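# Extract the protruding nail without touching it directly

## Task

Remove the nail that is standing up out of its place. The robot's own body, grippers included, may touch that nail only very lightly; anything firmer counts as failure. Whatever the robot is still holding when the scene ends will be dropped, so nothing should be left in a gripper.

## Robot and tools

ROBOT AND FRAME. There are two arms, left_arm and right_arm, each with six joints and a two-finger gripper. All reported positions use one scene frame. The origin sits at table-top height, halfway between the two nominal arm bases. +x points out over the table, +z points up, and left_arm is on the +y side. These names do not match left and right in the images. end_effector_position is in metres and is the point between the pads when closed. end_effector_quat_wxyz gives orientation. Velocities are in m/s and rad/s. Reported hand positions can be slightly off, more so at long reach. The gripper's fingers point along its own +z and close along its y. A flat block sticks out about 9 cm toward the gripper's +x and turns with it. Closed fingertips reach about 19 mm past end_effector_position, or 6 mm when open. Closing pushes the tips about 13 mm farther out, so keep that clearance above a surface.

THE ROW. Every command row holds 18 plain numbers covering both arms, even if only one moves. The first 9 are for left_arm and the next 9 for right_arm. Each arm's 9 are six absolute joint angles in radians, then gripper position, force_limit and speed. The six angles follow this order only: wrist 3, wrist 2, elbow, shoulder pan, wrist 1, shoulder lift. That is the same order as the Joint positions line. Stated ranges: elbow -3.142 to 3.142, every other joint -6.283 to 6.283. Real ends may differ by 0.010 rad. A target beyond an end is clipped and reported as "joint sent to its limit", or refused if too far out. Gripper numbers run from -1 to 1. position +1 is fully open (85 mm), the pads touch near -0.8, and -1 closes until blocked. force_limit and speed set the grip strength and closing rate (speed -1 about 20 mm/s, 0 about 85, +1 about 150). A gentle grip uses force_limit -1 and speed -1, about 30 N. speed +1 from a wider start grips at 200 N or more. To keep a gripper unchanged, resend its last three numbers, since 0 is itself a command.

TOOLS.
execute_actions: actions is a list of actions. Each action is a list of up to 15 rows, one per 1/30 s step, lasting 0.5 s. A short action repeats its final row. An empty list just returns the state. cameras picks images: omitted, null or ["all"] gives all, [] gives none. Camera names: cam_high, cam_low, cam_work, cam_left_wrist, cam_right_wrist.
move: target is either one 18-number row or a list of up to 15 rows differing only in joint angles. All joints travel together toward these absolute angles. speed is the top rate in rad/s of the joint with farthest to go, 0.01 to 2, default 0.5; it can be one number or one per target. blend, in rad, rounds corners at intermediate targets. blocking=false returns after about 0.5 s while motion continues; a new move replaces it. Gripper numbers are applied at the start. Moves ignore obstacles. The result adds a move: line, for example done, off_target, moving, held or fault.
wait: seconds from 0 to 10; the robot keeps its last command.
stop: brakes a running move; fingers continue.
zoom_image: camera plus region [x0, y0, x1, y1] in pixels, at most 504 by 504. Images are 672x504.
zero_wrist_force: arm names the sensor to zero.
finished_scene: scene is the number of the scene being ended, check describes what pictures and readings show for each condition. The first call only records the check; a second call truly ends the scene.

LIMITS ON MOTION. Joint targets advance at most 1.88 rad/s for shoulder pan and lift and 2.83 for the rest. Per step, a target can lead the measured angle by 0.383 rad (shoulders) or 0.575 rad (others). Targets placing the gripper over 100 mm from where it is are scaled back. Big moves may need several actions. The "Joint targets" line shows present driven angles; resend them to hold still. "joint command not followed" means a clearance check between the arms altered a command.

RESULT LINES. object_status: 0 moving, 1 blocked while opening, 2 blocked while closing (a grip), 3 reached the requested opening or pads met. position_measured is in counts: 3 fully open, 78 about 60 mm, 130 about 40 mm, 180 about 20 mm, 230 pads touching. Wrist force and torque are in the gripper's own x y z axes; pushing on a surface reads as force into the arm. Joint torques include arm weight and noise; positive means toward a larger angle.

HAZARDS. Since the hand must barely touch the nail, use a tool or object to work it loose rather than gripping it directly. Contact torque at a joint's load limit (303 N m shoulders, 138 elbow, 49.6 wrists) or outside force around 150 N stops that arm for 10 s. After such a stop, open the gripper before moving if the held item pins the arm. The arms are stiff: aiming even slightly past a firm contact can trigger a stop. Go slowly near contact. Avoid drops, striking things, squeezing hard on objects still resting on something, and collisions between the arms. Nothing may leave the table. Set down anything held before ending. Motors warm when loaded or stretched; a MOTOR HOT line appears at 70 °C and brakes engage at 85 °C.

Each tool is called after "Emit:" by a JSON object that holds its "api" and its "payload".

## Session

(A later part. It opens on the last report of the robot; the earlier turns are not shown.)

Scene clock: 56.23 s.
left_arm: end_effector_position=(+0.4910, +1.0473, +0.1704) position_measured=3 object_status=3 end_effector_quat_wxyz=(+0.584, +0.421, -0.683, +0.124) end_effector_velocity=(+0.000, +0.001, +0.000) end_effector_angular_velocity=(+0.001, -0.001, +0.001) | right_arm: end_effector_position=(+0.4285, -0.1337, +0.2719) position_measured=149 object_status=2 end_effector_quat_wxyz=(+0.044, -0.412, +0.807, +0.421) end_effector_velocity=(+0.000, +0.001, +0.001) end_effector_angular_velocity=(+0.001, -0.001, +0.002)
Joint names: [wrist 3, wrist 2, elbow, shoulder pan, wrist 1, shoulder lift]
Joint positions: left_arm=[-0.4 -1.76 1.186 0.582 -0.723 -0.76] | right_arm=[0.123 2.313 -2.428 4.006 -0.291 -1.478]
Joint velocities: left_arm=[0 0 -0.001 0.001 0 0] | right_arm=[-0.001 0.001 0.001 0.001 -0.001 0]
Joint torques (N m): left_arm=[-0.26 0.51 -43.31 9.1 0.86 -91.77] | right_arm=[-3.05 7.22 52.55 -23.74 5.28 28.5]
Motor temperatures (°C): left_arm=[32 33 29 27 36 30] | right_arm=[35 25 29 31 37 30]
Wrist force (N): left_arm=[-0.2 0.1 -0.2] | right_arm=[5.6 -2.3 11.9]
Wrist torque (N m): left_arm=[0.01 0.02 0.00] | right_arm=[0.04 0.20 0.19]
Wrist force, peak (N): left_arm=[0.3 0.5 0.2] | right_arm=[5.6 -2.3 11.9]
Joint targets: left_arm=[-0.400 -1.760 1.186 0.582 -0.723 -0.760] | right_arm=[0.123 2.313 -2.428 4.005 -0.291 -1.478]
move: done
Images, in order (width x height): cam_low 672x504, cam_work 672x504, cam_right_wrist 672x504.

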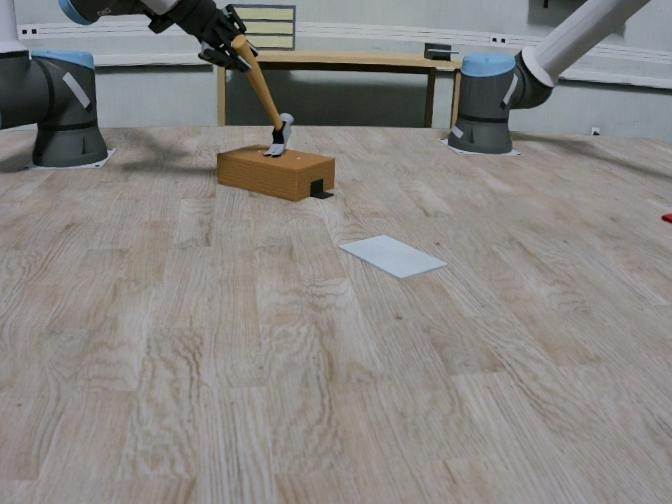

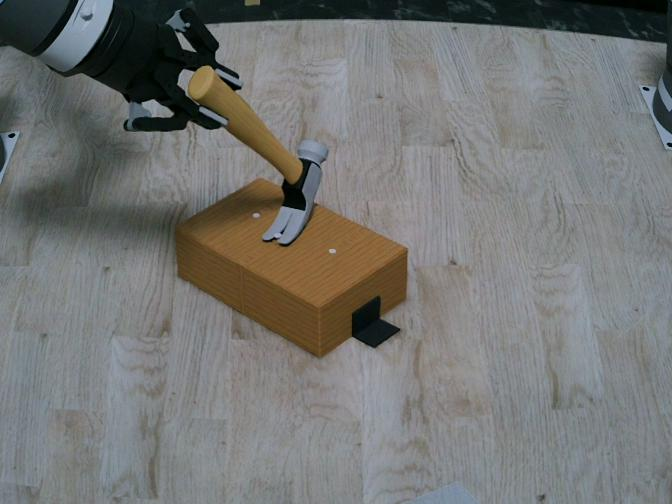

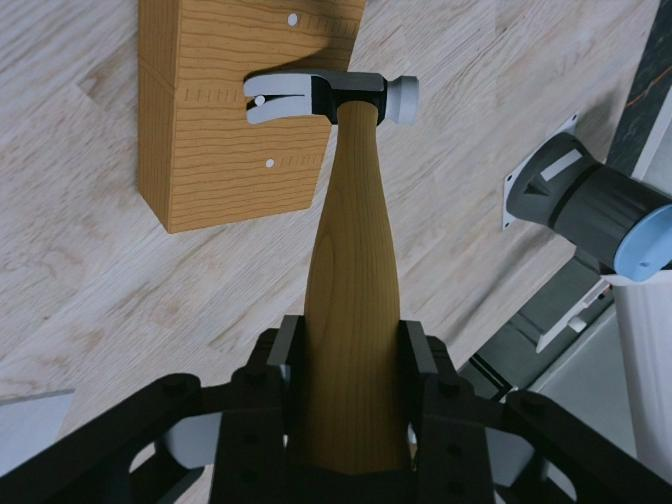

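Emit:
{"api": "move", "payload": {"target": [-0.4,-1.76,1.186,0.582,-0.723,-0.76,1,1,1,0.1748,2.0865,-2.4483,4.159,-0.3228,-1.3569,-1,1,-1], "speed": 0.08, "cameras": ["cam_low","cam_work","cam_right_wrist"]}}

Emit:
{"api": "zoom_image", "payload": {"camera": "cam_low", "region": [230, 100, 330, 190]}}

Emit:
{"api": "zoom_image", "payload": {"camera": "cam_work", "region": [250, 190, 340, 260]}}

Emit:
{"api": "zoom_image", "payload": {"camera": "cam_right_wrist", "region": [200, 50, 320, 150]}}

Scene clock: 61.57 s.
left_arm: end_effector_position=(+0.4910, +1.0473, +0.1704) position_measured=3 object_status=3 end_effector_quat_wxyz=(+0.584, +0.421, -0.683, +0.124) end_effector_velocity=(+0.000, +0.000, +0.000) end_effector_angular_velocity=(+0.000, +0.000, -0.001) | right_arm: end_effector_position=(+0.3977, -0.1180, +0.2874) position_measured=149 object_status=2 end_effector_quat_wxyz=(+0.094, -0.445, +0.815, +0.358) end_effector_velocity=(+0.001, -0.001, +0.001) end_effector_angular_velocity=(+0.001, -0.002, -0.003)
Joint names: [wrist 3, wrist 2, elbow, shoulder pan, wrist 1, shoulder lift]
Joint positions: left_arm=[-0.4 -1.76 1.186 0.582 -0.723 -0.76] | right_arm=[0.175 2.087 -2.448 4.159 -0.323 -1.357]
Joint velocities: left_arm=[0 0 0.001 0 0 -0.001] | right_arm=[0 -0.001 0 -0.002 0.001 0.002]
Joint torques (N m): left_arm=[-0.19 0.64 -43.15 7.18 0.66 -96.13] | right_arm=[2.72 7.46 65.47 23.88 14.79 77.82]
Motor temperatures (°C): left_arm=[32 33 29 27 36 30] | right_arm=[35 25 29 31 37 30]
Wrist force (N): left_arm=[-0.2 -0.3 0.0] | right_arm=[12.1 -34.2 48.6]
Wrist torque (N m): left_arm=[-0.04 0.02 0.00] | right_arm=[-0.84 -0.14 0.52]
Wrist force, peak (N): left_arm=[-0.4 0.2 -0.4] | right_arm=[11.1 -34.0 49.2]
Joint targets: left_arm=[-0.400 -1.760 1.186 0.582 -0.723 -0.760] | right_arm=[0.175 2.087 -2.448 4.159 -0.323 -1.357]
move: done
Images, in order (width x height): cam_low 672x504, cam_work 672x504, cam_right_wrist 672x504.

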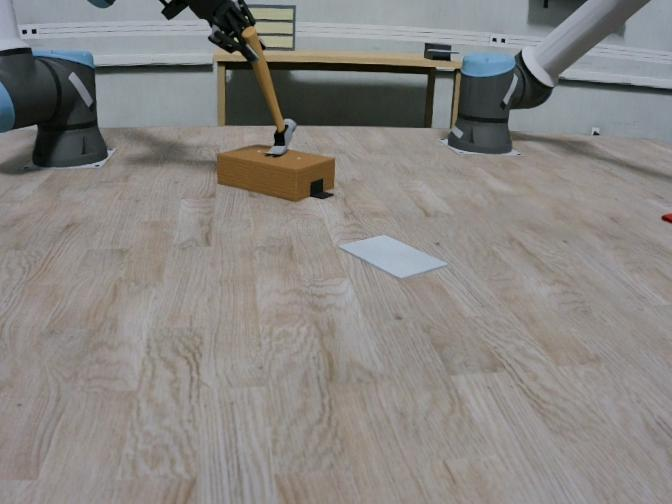

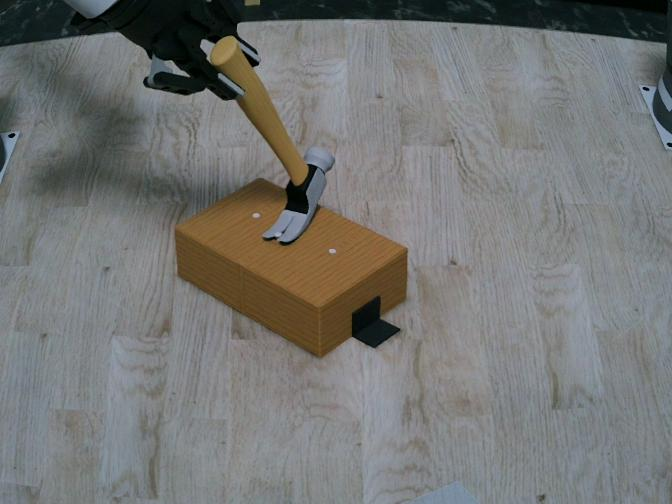

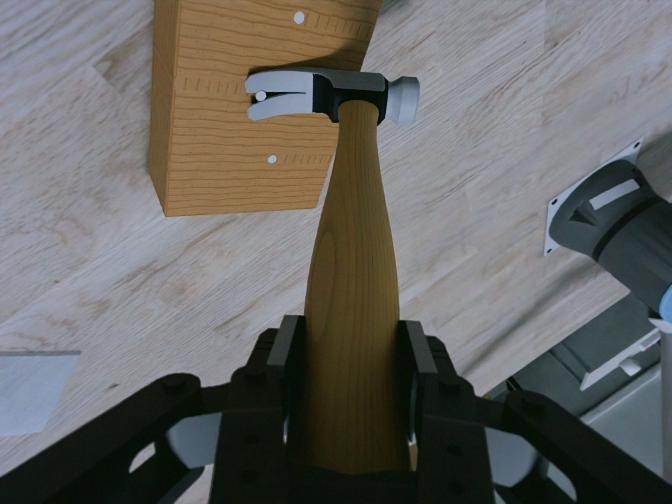

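Scaled by 5.040 from the camera's 672x504 image, which has a finer 960x720 frame.

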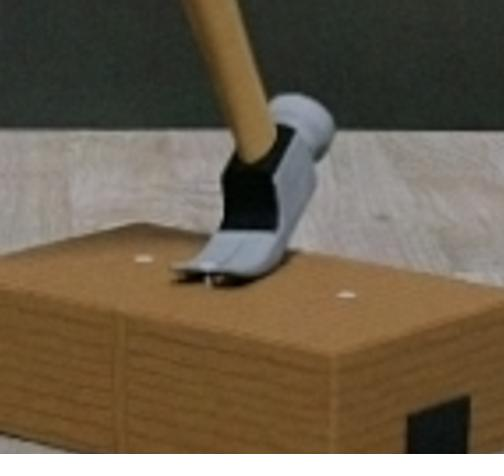

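Scaled by 5.600 from the camera's 672x504 image, which has a finer 960x720 frame.

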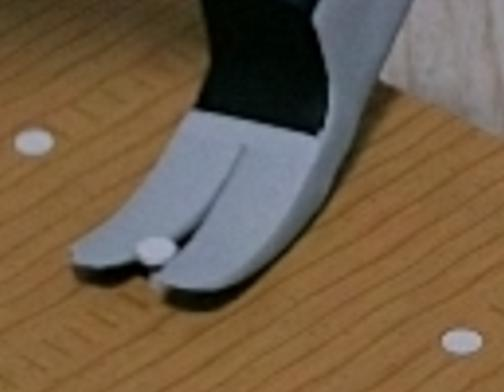

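Scaled by 4.200 from the camera's 672x504 image, which has a finer 960x720 frame.

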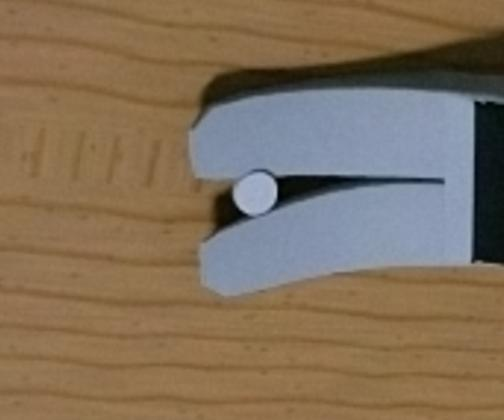

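Emit:
{"api": "move", "payload": {"target": [-0.4,-1.76,1.186,0.582,-0.723,-0.76,1,1,1,0.202,1.9627,-2.4589,4.2507,-0.3517,-1.3032,-1,1,-1], "speed": 0.06, "cameras": ["cam_low","cam_work","cam_right_wrist"]}}

Emit:
{"api": "zoom_image", "payload": {"camera": "cam_low", "region": [230, 100, 330, 190]}}

Emit:
{"api": "zoom_image", "payload": {"camera": "cam_right_wrist", "region": [200, 50, 320, 150]}}

Scene clock: 64.27 s.
left_arm: end_effector_position=(+0.4910, +1.0473, +0.1704) position_measured=3 object_status=3 end_effector_quat_wxyz=(+0.584, +0.421, -0.683, +0.124) end_effector_velocity=(+0.000, +0.000, -0.001) end_effector_angular_velocity=(+0.000, +0.001, -0.001) | right_arm: end_effector_position=(+0.3800, -0.1104, +0.2900) position_measured=149 object_status=2 end_effector_quat_wxyz=(+0.116, -0.461, +0.818, +0.324) end_effector_velocity=(+0.000, +0.000, +0.000) end_effector_angular_velocity=(-0.001, -0.001, -0.002)
Joint names: [wrist 3, wrist 2, elbow, shoulder pan, wrist 1, shoulder lift]
Joint positions: left_arm=[-0.4 -1.76 1.186 0.582 -0.723 -0.76] | right_arm=[0.202 1.963 -2.459 4.251 -0.352 -1.303]
Joint velocities: left_arm=[0 0.001 0 0 0 0.002] | right_arm=[0.001 -0.002 0 0 -0.001 0.001]
Joint torques (N m): left_arm=[0.17 0.21 -43.94 8.77 0.77 -94.87] | right_arm=[3.01 -3.33 1.75 28.18 -10.4 10.06]
Motor temperatures (°C): left_arm=[32 33 29 27 36 30] | right_arm=[35 25 29 31 37 30]
Wrist force (N): left_arm=[0.0 0.1 -0.3] | right_arm=[-27.8 10.5 -40.7]
Wrist torque (N m): left_arm=[0.01 -0.01 0.00] | right_arm=[-0.81 -0.57 0.36]
Wrist force, peak (N): left_arm=[0.3 0.2 -0.5] | right_arm=[12.4 -35.3 49.7]
Joint targets: left_arm=[-0.400 -1.760 1.186 0.582 -0.723 -0.760] | right_arm=[0.202 1.963 -2.459 4.251 -0.352 -1.303]
move: done
Images, in order (width x height): cam_low 672x504, cam_work 672x504, cam_right_wrist 672x504.

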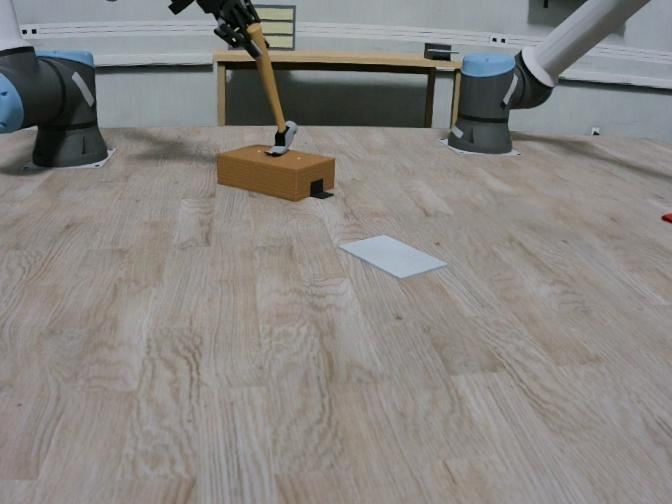

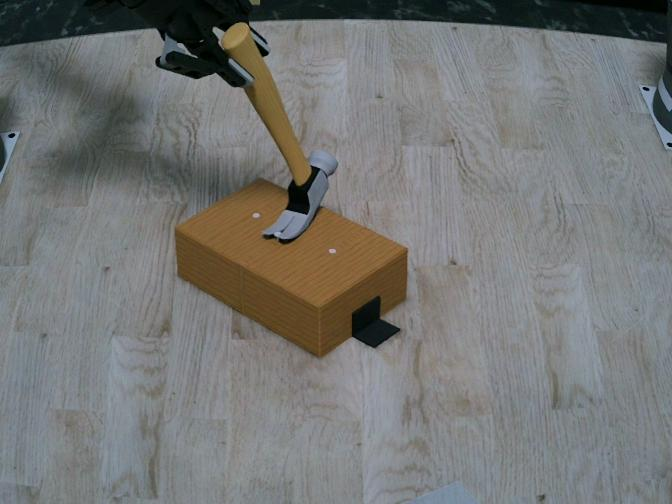

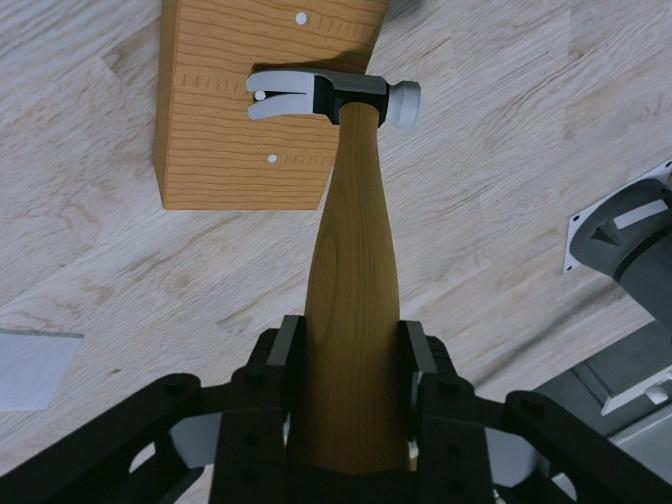

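Scaled by 5.040 from the camera's 672x504 image, which has a finer 960x720 frame.

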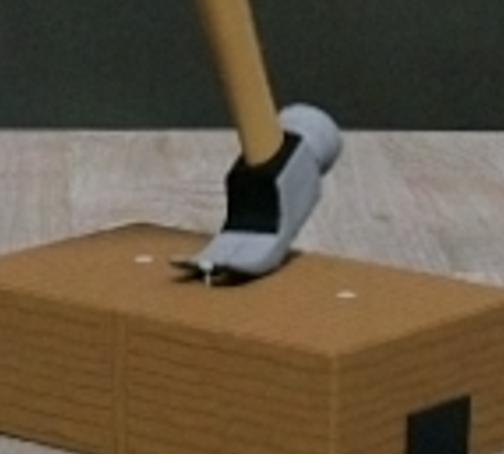

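Scaled by 4.200 from the camera's 672x504 image, which has a finer 960x720 frame.

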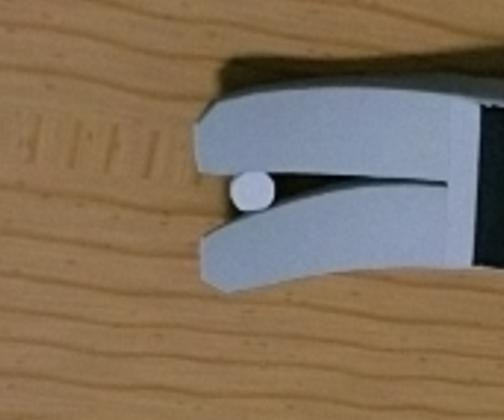

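Emit:
{"api": "move", "payload": {"target": [-0.4,-1.76,1.186,0.582,-0.723,-0.76,1,1,1,0.2311,1.8389,-2.4626,4.3424,-0.3889,-1.2458,-1,1,-1], "speed": 0.08, "cameras": ["cam_low","cam_right_wrist"]}}

Emit:
{"api": "zoom_image", "payload": {"camera": "cam_low", "region": [230, 100, 330, 190]}}

Scene clock: 66.77 s.
left_arm: end_effector_position=(+0.4910, +1.0473, +0.1704) position_measured=3 object_status=3 end_effector_quat_wxyz=(+0.584, +0.421, -0.683, +0.124) end_effector_velocity=(+0.000, +0.000, +0.000) end_effector_angular_velocity=(+0.000, +0.000, -0.001) | right_arm: end_effector_position=(+0.3646, -0.1034, +0.3000) position_measured=149 object_status=2 end_effector_quat_wxyz=(+0.143, -0.475, +0.817, +0.293) end_effector_velocity=(-0.001, +0.001, +0.000) end_effector_angular_velocity=(-0.001, -0.001, +0.002)
Joint names: [wrist 3, wrist 2, elbow, shoulder pan, wrist 1, shoulder lift]
Joint positions: left_arm=[-0.4 -1.76 1.186 0.582 -0.723 -0.76] | right_arm=[0.231 1.839 -2.463 4.342 -0.389 -1.246]
Joint velocities: left_arm=[0 0 0 -0.001 0 -0.001] | right_arm=[0 -0.001 0 0.003 0 -0.001]
Joint torques (N m): left_arm=[0.06 0.55 -44.06 10.41 1.04 -95.58] | right_arm=[3.4 -1.86 38.76 20.91 3.22 33.63]
Motor temperatures (°C): left_arm=[32 33 29 27 36 30] | right_arm=[35 25 29 31 37 30]
Wrist force (N): left_arm=[0.3 0.1 0.0] | right_arm=[-0.4 0.4 2.8]
Wrist torque (N m): left_arm=[0.02 -0.06 0.00] | right_arm=[-0.01 -0.10 0.02]
Wrist force, peak (N): left_arm=[0.0 0.6 -0.3] | right_arm=[-28.3 10.4 -41.1]
Joint targets: left_arm=[-0.400 -1.760 1.186 0.582 -0.723 -0.760] | right_arm=[0.231 1.839 -2.463 4.342 -0.389 -1.246]
move: done
Images, in order (width x height): cam_low 672x504, cam_right_wrist 672x504.

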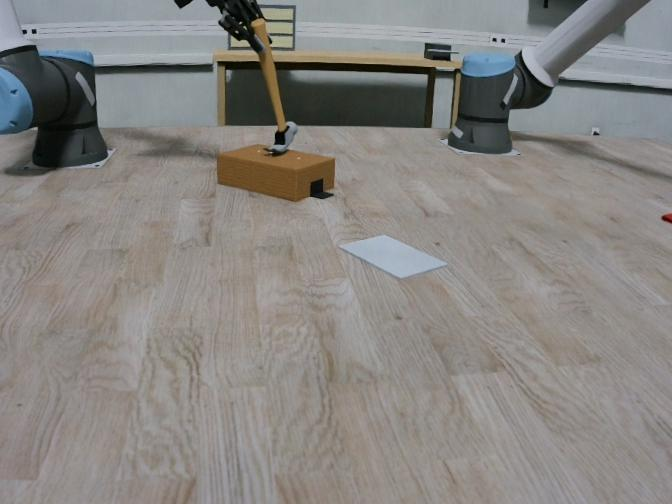

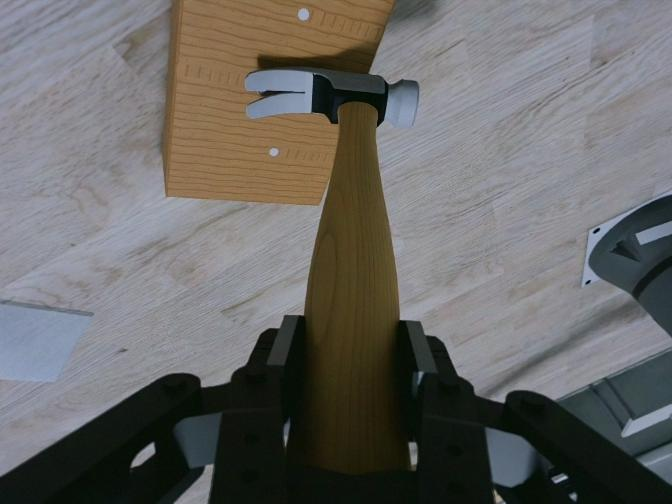

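Scaled by 5.040 from the camera's 672x504 image, which has a finer 960x720 frame.

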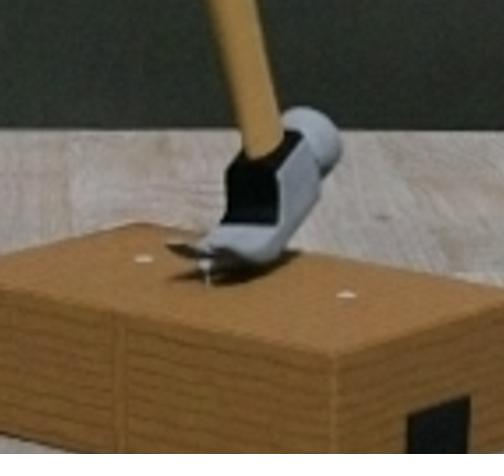

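Emit:
{"api": "move", "payload": {"target": [[-0.4,-1.76,1.186,0.582,-0.723,-0.76,1,1,1,0.2311,1.8389,-2.4239,4.3424,-0.4664,-1.207,-1,1,-1],[-0.4,-1.76,1.186,0.582,-0.723,-0.76,1,1,1,0.199,2.278,-2.3965,4.0708,-0.3239,-1.4261,-1,1,-1],[-0.4,-1.76,1.186,0.582,-0.723,-0.76,1,1,1,0.198,2.279,-2.4499,4.0699,-0.254,-1.4432,-1,1,-1]], "speed": [0.1,0.2,0.1], "cameras": ["cam_low","cam_work","cam_right_wrist"]}}

Emit:
{"api": "zoom_image", "payload": {"camera": "cam_low", "region": [230, 110, 310, 180]}}

Emit:
{"api": "zoom_image", "payload": {"camera": "cam_work", "region": [250, 190, 340, 260]}}

Scene clock: 71.53 s.
left_arm: end_effector_position=(+0.4910, +1.0473, +0.1704) position_measured=3 object_status=3 end_effector_quat_wxyz=(+0.584, +0.421, -0.683, +0.124) end_effector_velocity=(+0.000, +0.001, +0.000) end_effector_angular_velocity=(+0.000, +0.000, +0.002) | right_arm: end_effector_position=(+0.4012, -0.1216, +0.2804) position_measured=149 object_status=2 end_effector_quat_wxyz=(+0.044, -0.411, +0.807, +0.421) end_effector_velocity=(-0.001, +0.000, -0.001) end_effector_angular_velocity=(-0.001, +0.001, +0.001)
Joint names: [wrist 3, wrist 2, elbow, shoulder pan, wrist 1, shoulder lift]
Joint positions: left_arm=[-0.4 -1.76 1.186 0.582 -0.723 -0.76] | right_arm=[0.198 2.279 -2.45 4.07 -0.254 -1.443]
Joint velocities: left_arm=[0 0 0 0.001 0 0] | right_arm=[0.001 0 -0.001 0.001 0.001 -0.001]
Joint torques (N m): left_arm=[0.24 0.53 -42.56 7.52 1.41 -97.09] | right_arm=[-2.51 7.06 31.77 -17.73 9.98 19.06]
Motor temperatures (°C): left_arm=[32 33 29 27 36 30] | right_arm=[35 25 29 31 37 30]
Wrist force (N): left_arm=[0.1 0.3 -0.2] | right_arm=[-1.6 -0.7 1.3]
Wrist torque (N m): left_arm=[0.05 -0.03 0.00] | right_arm=[0.36 0.01 -0.10]
Wrist force, peak (N): left_arm=[0.5 0.3 -0.1] | right_arm=[0.3 0.2 3.2]
Joint targets: left_arm=[-0.400 -1.760 1.186 0.582 -0.723 -0.760] | right_arm=[0.198 2.279 -2.450 4.070 -0.254 -1.443]
move: done
Images, in order (width x height): cam_low 672x504, cam_work 672x504, cam_right_wrist 672x504.

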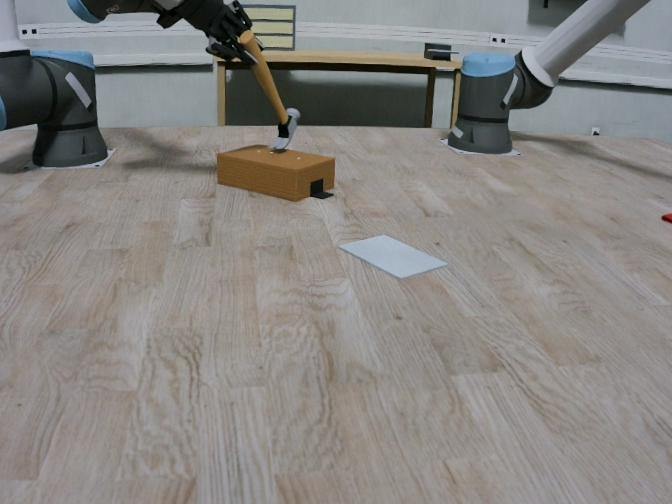

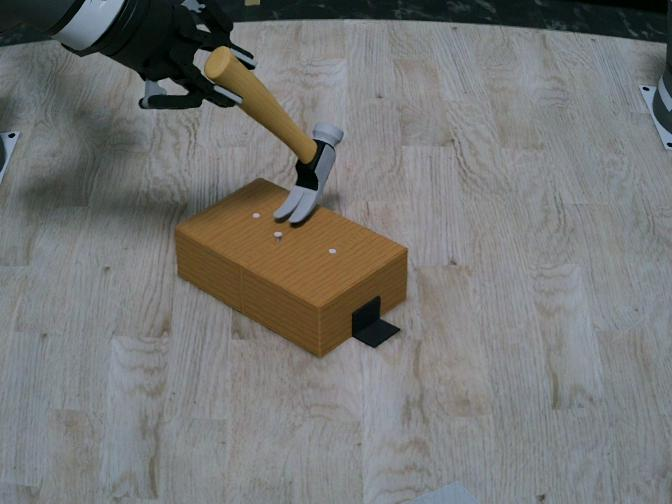

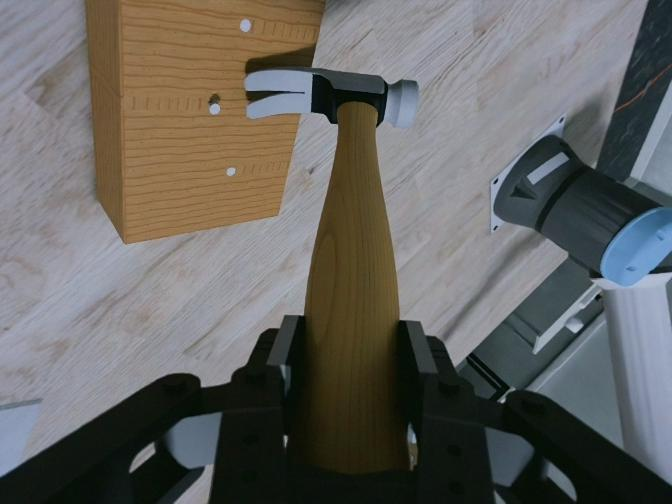

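Scaled by 6.300 from the camera's 672x504 image, which has a finer 960x720 frame.

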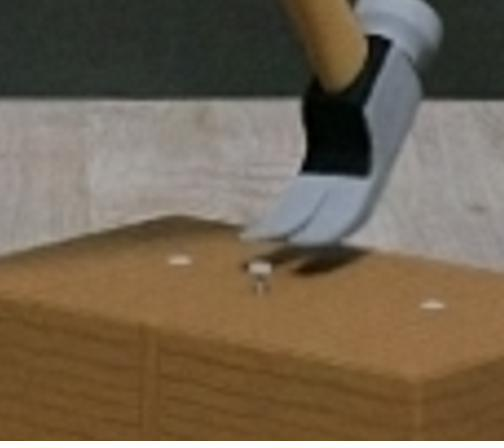

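Scaled by 5.600 from the camera's 672x504 image, which has a finer 960x720 frame.

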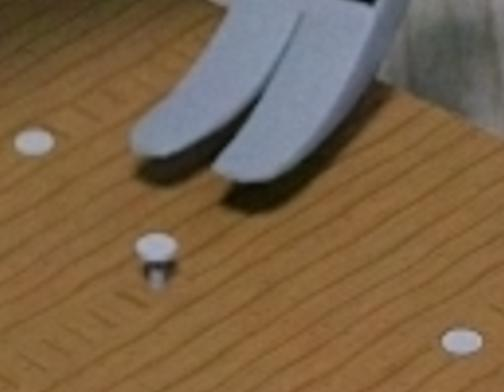

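Emit:
{"api": "move", "payload": {"target": [[-0.4,-1.76,1.186,0.582,-0.723,-0.76,1,1,1,0.199,2.278,-2.4545,4.0716,-0.2253,-1.4667,-1,1,-1],[-0.4,-1.76,1.186,0.582,-0.723,-0.76,1,1,1,0.1025,2.321,-2.4147,3.9872,-0.3019,-1.4941,-1,1,-1]], "speed": [0.06,0.03], "cameras": ["cam_low","cam_work","cam_right_wrist"]}}

Emit:
{"api": "zoom_image", "payload": {"camera": "cam_low", "region": [230, 110, 310, 180]}}

Emit:
{"api": "zoom_image", "payload": {"camera": "cam_work", "region": [250, 190, 340, 260]}}

Emit:
{"api": "zoom_image", "payload": {"camera": "cam_right_wrist", "region": [200, 50, 320, 150]}}

Scene clock: 79.53 s.
left_arm: end_effector_position=(+0.4910, +1.0473, +0.1704) position_measured=3 object_status=3 end_effector_quat_wxyz=(+0.584, +0.421, -0.683, +0.124) end_effector_velocity=(+0.000, -0.001, +0.000) end_effector_angular_velocity=(+0.000, +0.001, -0.001) | right_arm: end_effector_position=(+0.4393, -0.1344, +0.2704) position_measured=149 object_status=2 end_effector_quat_wxyz=(+0.044, -0.411, +0.807, +0.421) end_effector_velocity=(+0.000, +0.000, -0.001) end_effector_angular_velocity=(-0.001, +0.001, +0.000)
Joint names: [wrist 3, wrist 2, elbow, shoulder pan, wrist 1, shoulder lift]
Joint positions: left_arm=[-0.4 -1.76 1.186 0.582 -0.723 -0.76] | right_arm=[0.103 2.321 -2.415 3.987 -0.302 -1.494]
Joint velocities: left_arm=[0 0 0.001 -0.001 0 0] | right_arm=[-0.001 0.001 0.001 -0.001 -0.002 -0.001]
Joint torques (N m): left_arm=[0.06 0.24 -39.94 10.37 1.53 -98.79] | right_arm=[-3.15 3.88 43.37 -20.99 1.75 20.71]
Motor temperatures (°C): left_arm=[32 33 29 27 36 30] | right_arm=[35 25 29 31 37 30]
Wrist force (N): left_arm=[0.1 0.2 -0.1] | right_arm=[-1.4 6.8 -0.5]
Wrist torque (N m): left_arm=[0.04 -0.03 0.00] | right_arm=[-0.92 0.07 0.70]
Wrist force, peak (N): left_arm=[0.1 0.4 -0.5] | right_arm=[-8.6 5.5 -12.4]
Joint targets: left_arm=[-0.400 -1.760 1.186 0.582 -0.723 -0.760] | right_arm=[0.103 2.321 -2.415 3.987 -0.302 -1.494]
move: done
Images, in order (width x height): cam_low 672x504, cam_work 672x504, cam_right_wrist 672x504.

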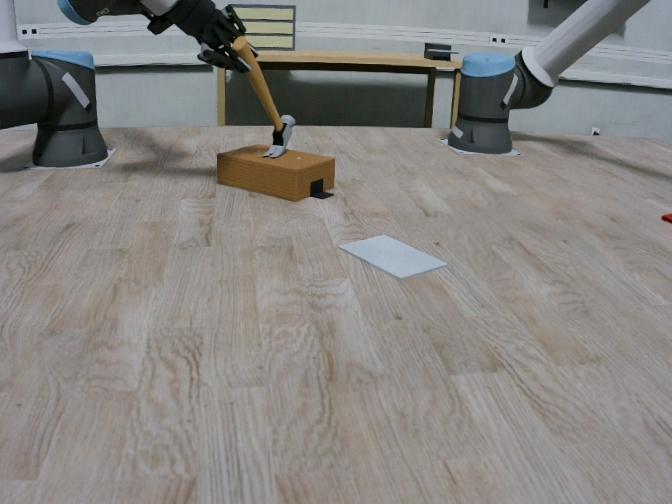

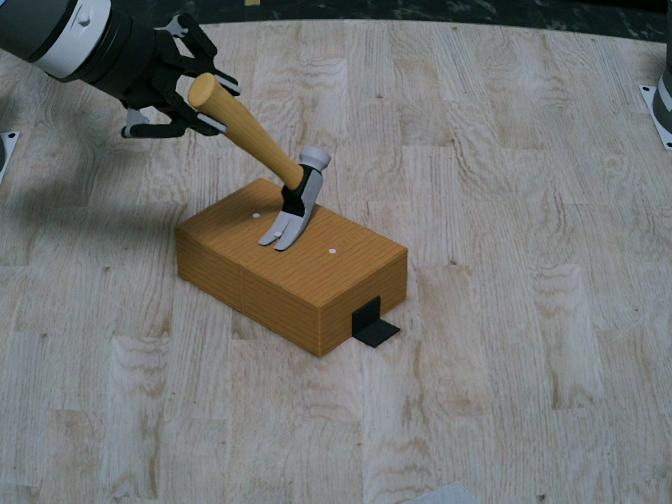

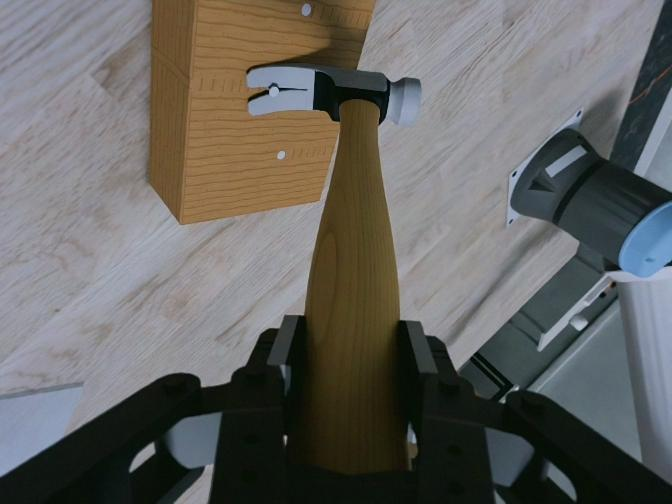

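Scaled by 6.300 from the camera's 672x504 image, which has a finer 960x720 frame.

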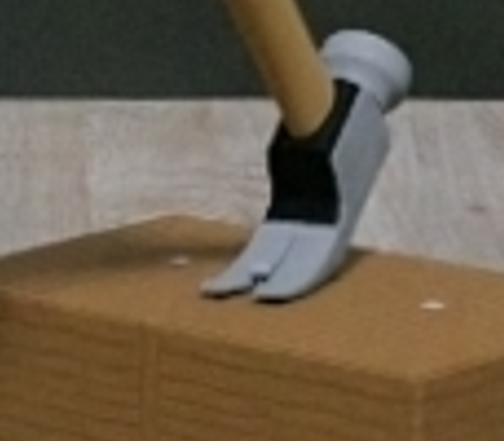

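Scaled by 5.600 from the camera's 672x504 image, which has a finer 960x720 frame.

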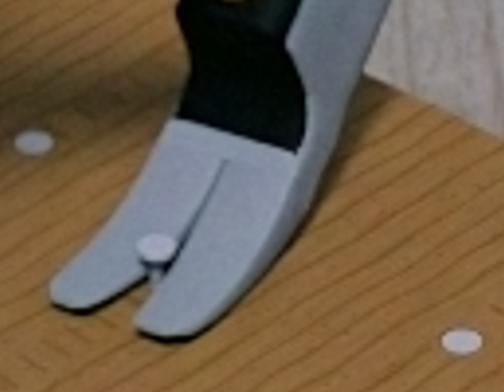

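Scaled by 4.200 from the camera's 672x504 image, which has a finer 960x720 frame.

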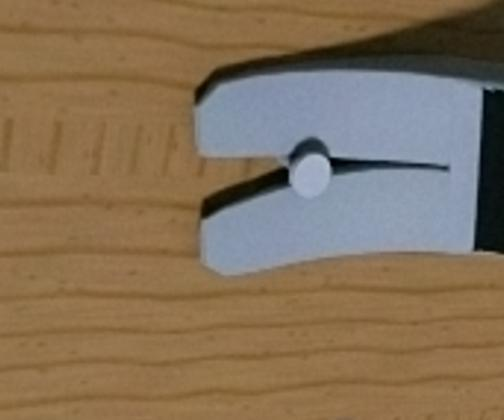

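Emit:
{"api": "move", "payload": {"target": [-0.4,-1.76,1.186,0.582,-0.723,-0.76,1,1,1,0.1536,2.0986,-2.4379,4.137,-0.3343,-1.3666,-1,1,-1], "speed": 0.08, "cameras": ["cam_low","cam_right_wrist"]}}

Emit:
{"api": "zoom_image", "payload": {"camera": "cam_right_wrist", "region": [200, 50, 320, 150]}}

Emit:
{"api": "zoom_image", "payload": {"camera": "cam_low", "region": [230, 110, 310, 180]}}

Scene clock: 84.93 s.
left_arm: end_effector_position=(+0.4910, +1.0473, +0.1704) position_measured=3 object_status=3 end_effector_quat_wxyz=(+0.584, +0.421, -0.683, +0.124) end_effector_velocity=(+0.000, +0.000, -0.001) end_effector_angular_velocity=(+0.000, +0.001, +0.000) | right_arm: end_effector_position=(+0.4071, -0.1205, +0.2879) position_measured=149 object_status=2 end_effector_quat_wxyz=(+0.094, -0.445, +0.815, +0.358) end_effector_velocity=(+0.000, +0.000, +0.001) end_effector_angular_velocity=(+0.001, -0.002, +0.001)
Joint names: [wrist 3, wrist 2, elbow, shoulder pan, wrist 1, shoulder lift]
Joint positions: left_arm=[-0.4 -1.76 1.186 0.582 -0.723 -0.76] | right_arm=[0.154 2.099 -2.438 4.137 -0.334 -1.367]
Joint velocities: left_arm=[0 0 0 0 0 0.001] | right_arm=[0 -0.002 0 0.002 0.001 0.002]
Joint torques (N m): left_arm=[-0.1 -0.05 -39.68 8.25 1.75 -97.09] | right_arm=[3.14 0 59.54 12.78 12.07 66.93]
Motor temperatures (°C): left_arm=[32 33 29 27 36 30] | right_arm=[34 25 29 31 37 30]
Wrist force (N): left_arm=[0.3 0.3 -0.3] | right_arm=[17.0 -7.6 38.7]
Wrist torque (N m): left_arm=[0.06 -0.05 0.00] | right_arm=[-0.51 -0.12 0.25]
Wrist force, peak (N): left_arm=[0.1 0.5 -0.5] | right_arm=[17.0 -7.6 38.7]
Joint targets: left_arm=[-0.400 -1.760 1.186 0.582 -0.723 -0.760] | right_arm=[0.154 2.099 -2.438 4.137 -0.334 -1.367]
move: done
Images, in order (width x height): cam_low 672x504, cam_right_wrist 672x504.

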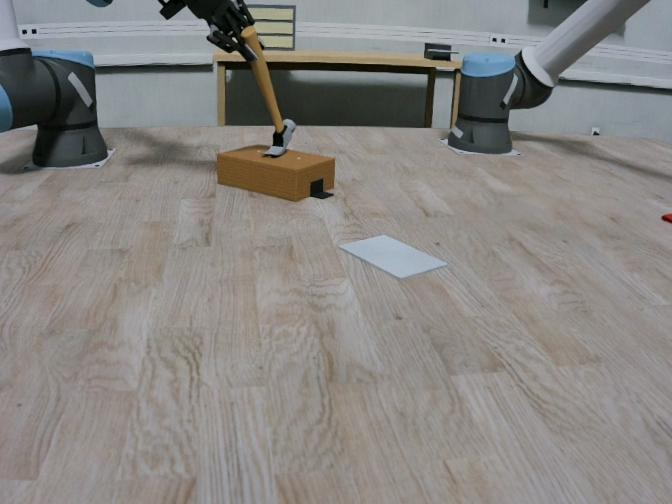

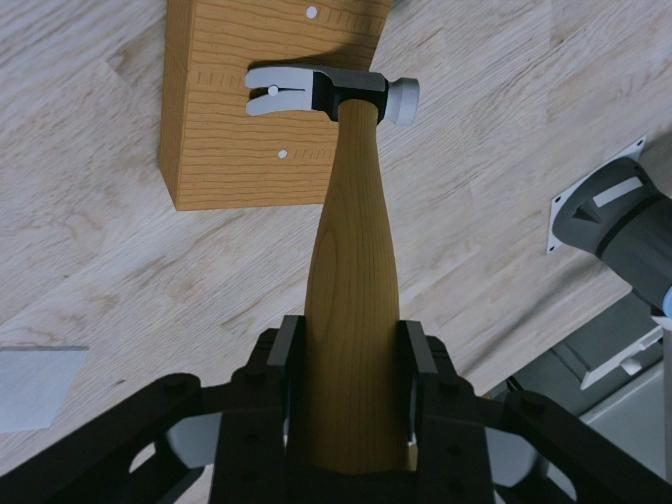

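Scaled by 4.200 from the camera's 672x504 image, which has a finer 960x720 frame.

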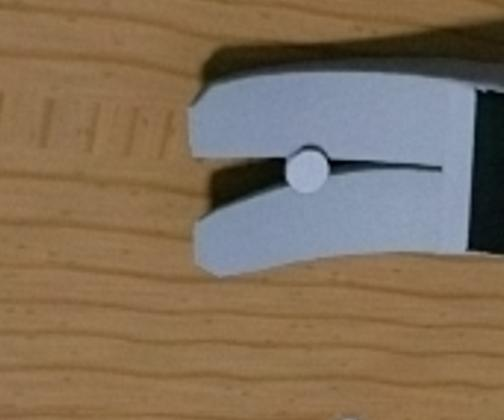

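Scaled by 6.300 from the camera's 672x504 image, which has a finer 960x720 frame.

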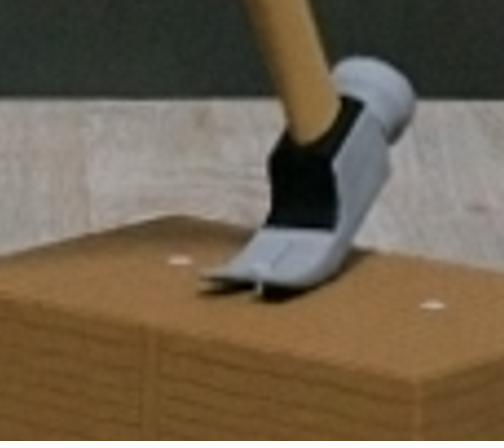

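Emit:
{"api": "move", "payload": {"target": [-0.4,-1.76,1.186,0.582,-0.723,-0.76,1,1,1,0.1717,1.984,-2.4429,4.2137,-0.3662,-1.31,-1,1,-1], "speed": 0.07, "cameras": ["cam_low","cam_right_wrist"]}}

Emit:
{"api": "zoom_image", "payload": {"camera": "cam_right_wrist", "region": [200, 50, 320, 150]}}

Emit:
{"api": "zoom_image", "payload": {"camera": "cam_low", "region": [230, 110, 310, 180]}}

Scene clock: 87.63 s.
left_arm: end_effector_position=(+0.4910, +1.0473, +0.1704) position_measured=3 object_status=3 end_effector_quat_wxyz=(+0.584, +0.421, -0.683, +0.124) end_effector_velocity=(+0.000, +0.000, +0.000) end_effector_angular_velocity=(+0.000, -0.001, +0.001) | right_arm: end_effector_position=(+0.3944, -0.1149, +0.2961) position_measured=149 object_status=2 end_effector_quat_wxyz=(+0.119, -0.460, +0.817, +0.326) end_effector_velocity=(-0.001, +0.001, -0.001) end_effector_angular_velocity=(-0.002, +0.000, +0.002)
Joint names: [wrist 3, wrist 2, elbow, shoulder pan, wrist 1, shoulder lift]
Joint positions: left_arm=[-0.4 -1.76 1.186 0.582 -0.723 -0.76] | right_arm=[0.172 1.984 -2.443 4.214 -0.366 -1.31]
Joint velocities: left_arm=[0 -0.001 -0.001 0 0 0] | right_arm=[0.001 -0.001 0 0.003 -0.001 0]
Joint torques (N m): left_arm=[-0.47 -0.1 -40.23 8.75 1.82 -103.24] | right_arm=[2.55 -1.19 54.33 17.34 9.5 58.87]
Motor temperatures (°C): left_arm=[32 33 29 27 36 30] | right_arm=[34 25 29 31 37 30]
Wrist force (N): left_arm=[0.3 0.2 -0.2] | right_arm=[7.5 -7.5 34.0]
Wrist torque (N m): left_arm=[0.04 -0.06 0.00] | right_arm=[-1.70 -0.15 0.95]
Wrist force, peak (N): left_arm=[0.3 0.4 -0.5] | right_arm=[19.3 -9.0 42.1]
Joint targets: left_arm=[-0.400 -1.760 1.186 0.582 -0.723 -0.760] | right_arm=[0.172 1.984 -2.443 4.214 -0.366 -1.310]
move: done
Images, in order (width x height): cam_low 672x504, cam_right_wrist 672x504.

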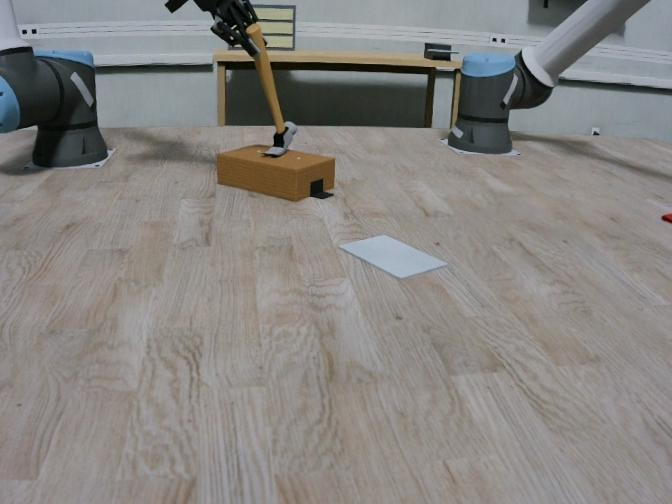

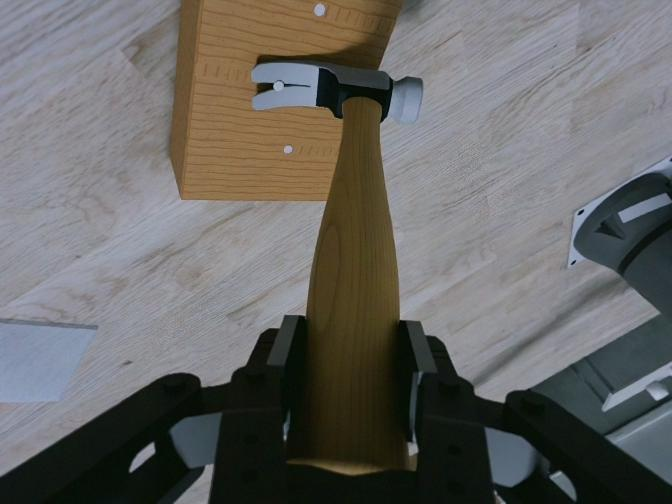

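Scaled by 4.200 from the camera's 672x504 image, which has a finer 960x720 frame.

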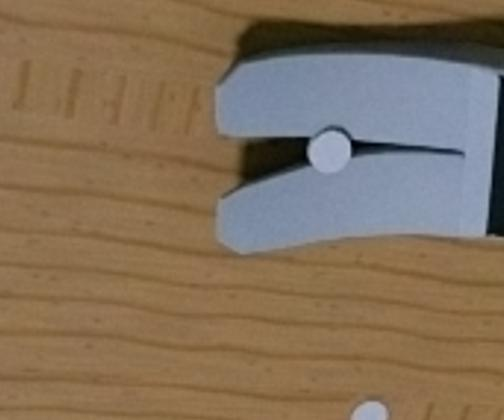

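Scaled by 6.300 from the camera's 672x504 image, which has a finer 960x720 frame.

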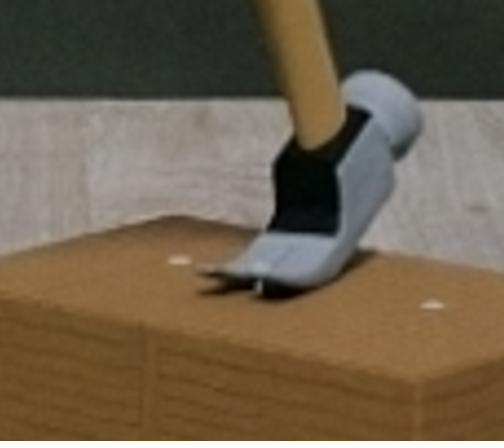

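Emit:
{"api": "move", "payload": {"target": [-0.4,-1.76,1.186,0.582,-0.723,-0.76,1,1,1,0.2015,1.8588,-2.4493,4.3076,-0.4014,-1.2546,-1,1,-1], "speed": 0.07, "cameras": ["cam_low","cam_right_wrist"]}}

Emit:
{"api": "zoom_image", "payload": {"camera": "cam_right_wrist", "region": [200, 50, 320, 150]}}

Emit:
{"api": "zoom_image", "payload": {"camera": "cam_low", "region": [230, 110, 310, 180]}}

Scene clock: 90.33 s.
left_arm: end_effector_position=(+0.4910, +1.0473, +0.1704) position_measured=3 object_status=3 end_effector_quat_wxyz=(+0.584, +0.421, -0.683, +0.124) end_effector_velocity=(+0.001, -0.001, -0.001) end_effector_angular_velocity=(-0.001, +0.002, -0.002) | right_arm: end_effector_position=(+0.3775, -0.1076, +0.3030) position_measured=152 object_status=2 end_effector_quat_wxyz=(+0.143, -0.475, +0.817, +0.293) end_effector_velocity=(+0.000, +0.000, +0.000) end_effector_angular_velocity=(+0.000, -0.002, +0.001)
Joint names: [wrist 3, wrist 2, elbow, shoulder pan, wrist 1, shoulder lift]
Joint positions: left_arm=[-0.4 -1.76 1.186 0.582 -0.723 -0.76] | right_arm=[0.201 1.859 -2.449 4.308 -0.401 -1.255]
Joint velocities: left_arm=[0 0 0 -0.002 0 0.002] | right_arm=[0 -0.001 0 0.001 0 0.001]
Joint torques (N m): left_arm=[-0.73 0.13 -40.76 9.44 1.83 -101.34] | right_arm=[2.29 3.86 58.96 29.3 10.32 57.77]
Motor temperatures (°C): left_arm=[32 33 29 27 36 30] | right_arm=[34 25 29 31 37 30]
Wrist force (N): left_arm=[0.0 0.2 -0.3] | right_arm=[3.5 -24.4 33.3]
Wrist torque (N m): left_arm=[0.03 0.00 0.00] | right_arm=[-1.60 -0.14 1.03]
Wrist force, peak (N): left_arm=[0.1 0.2 -0.7] | right_arm=[3.5 -24.4 33.3]
Joint targets: left_arm=[-0.400 -1.760 1.186 0.582 -0.723 -0.760] | right_arm=[0.202 1.859 -2.449 4.308 -0.401 -1.255]
move: done
Images, in order (width x height): cam_low 672x504, cam_right_wrist 672x504.

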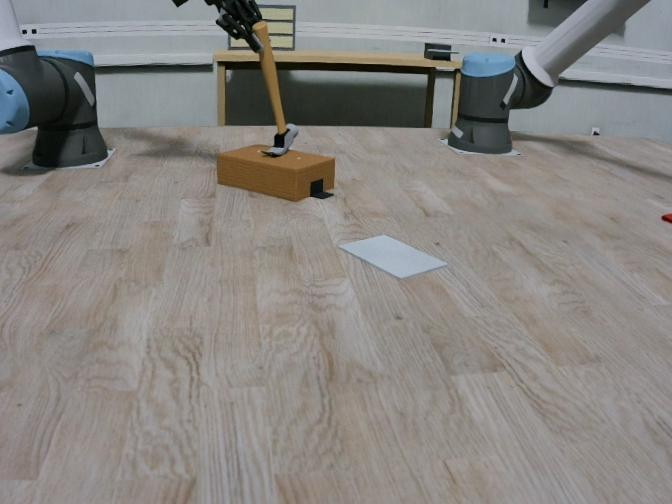

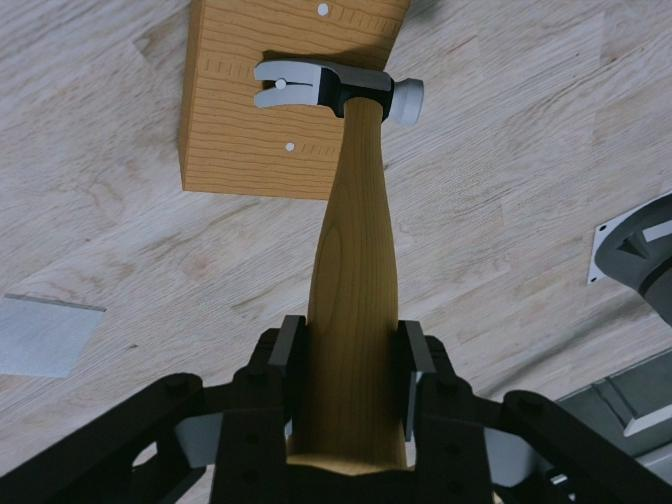

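Scaled by 4.200 from the camera's 672x504 image, which has a finer 960x720 frame.

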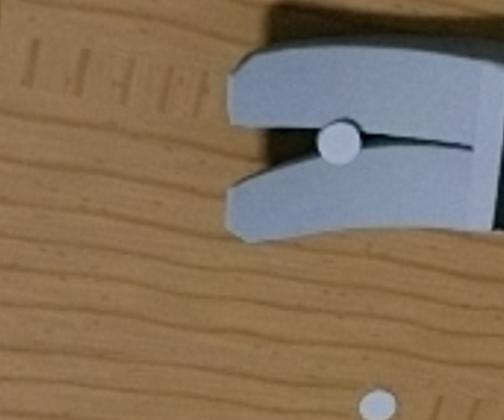

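Scaled by 6.300 from the camera's 672x504 image, which has a finer 960x720 frame.

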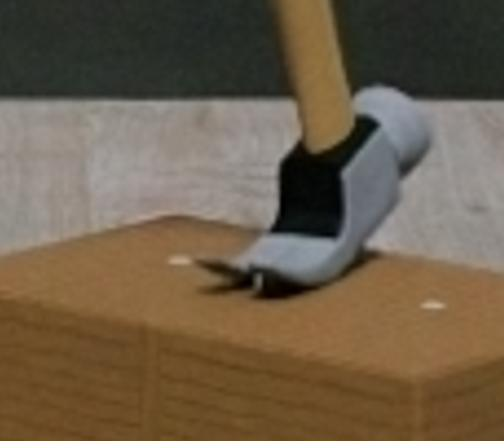

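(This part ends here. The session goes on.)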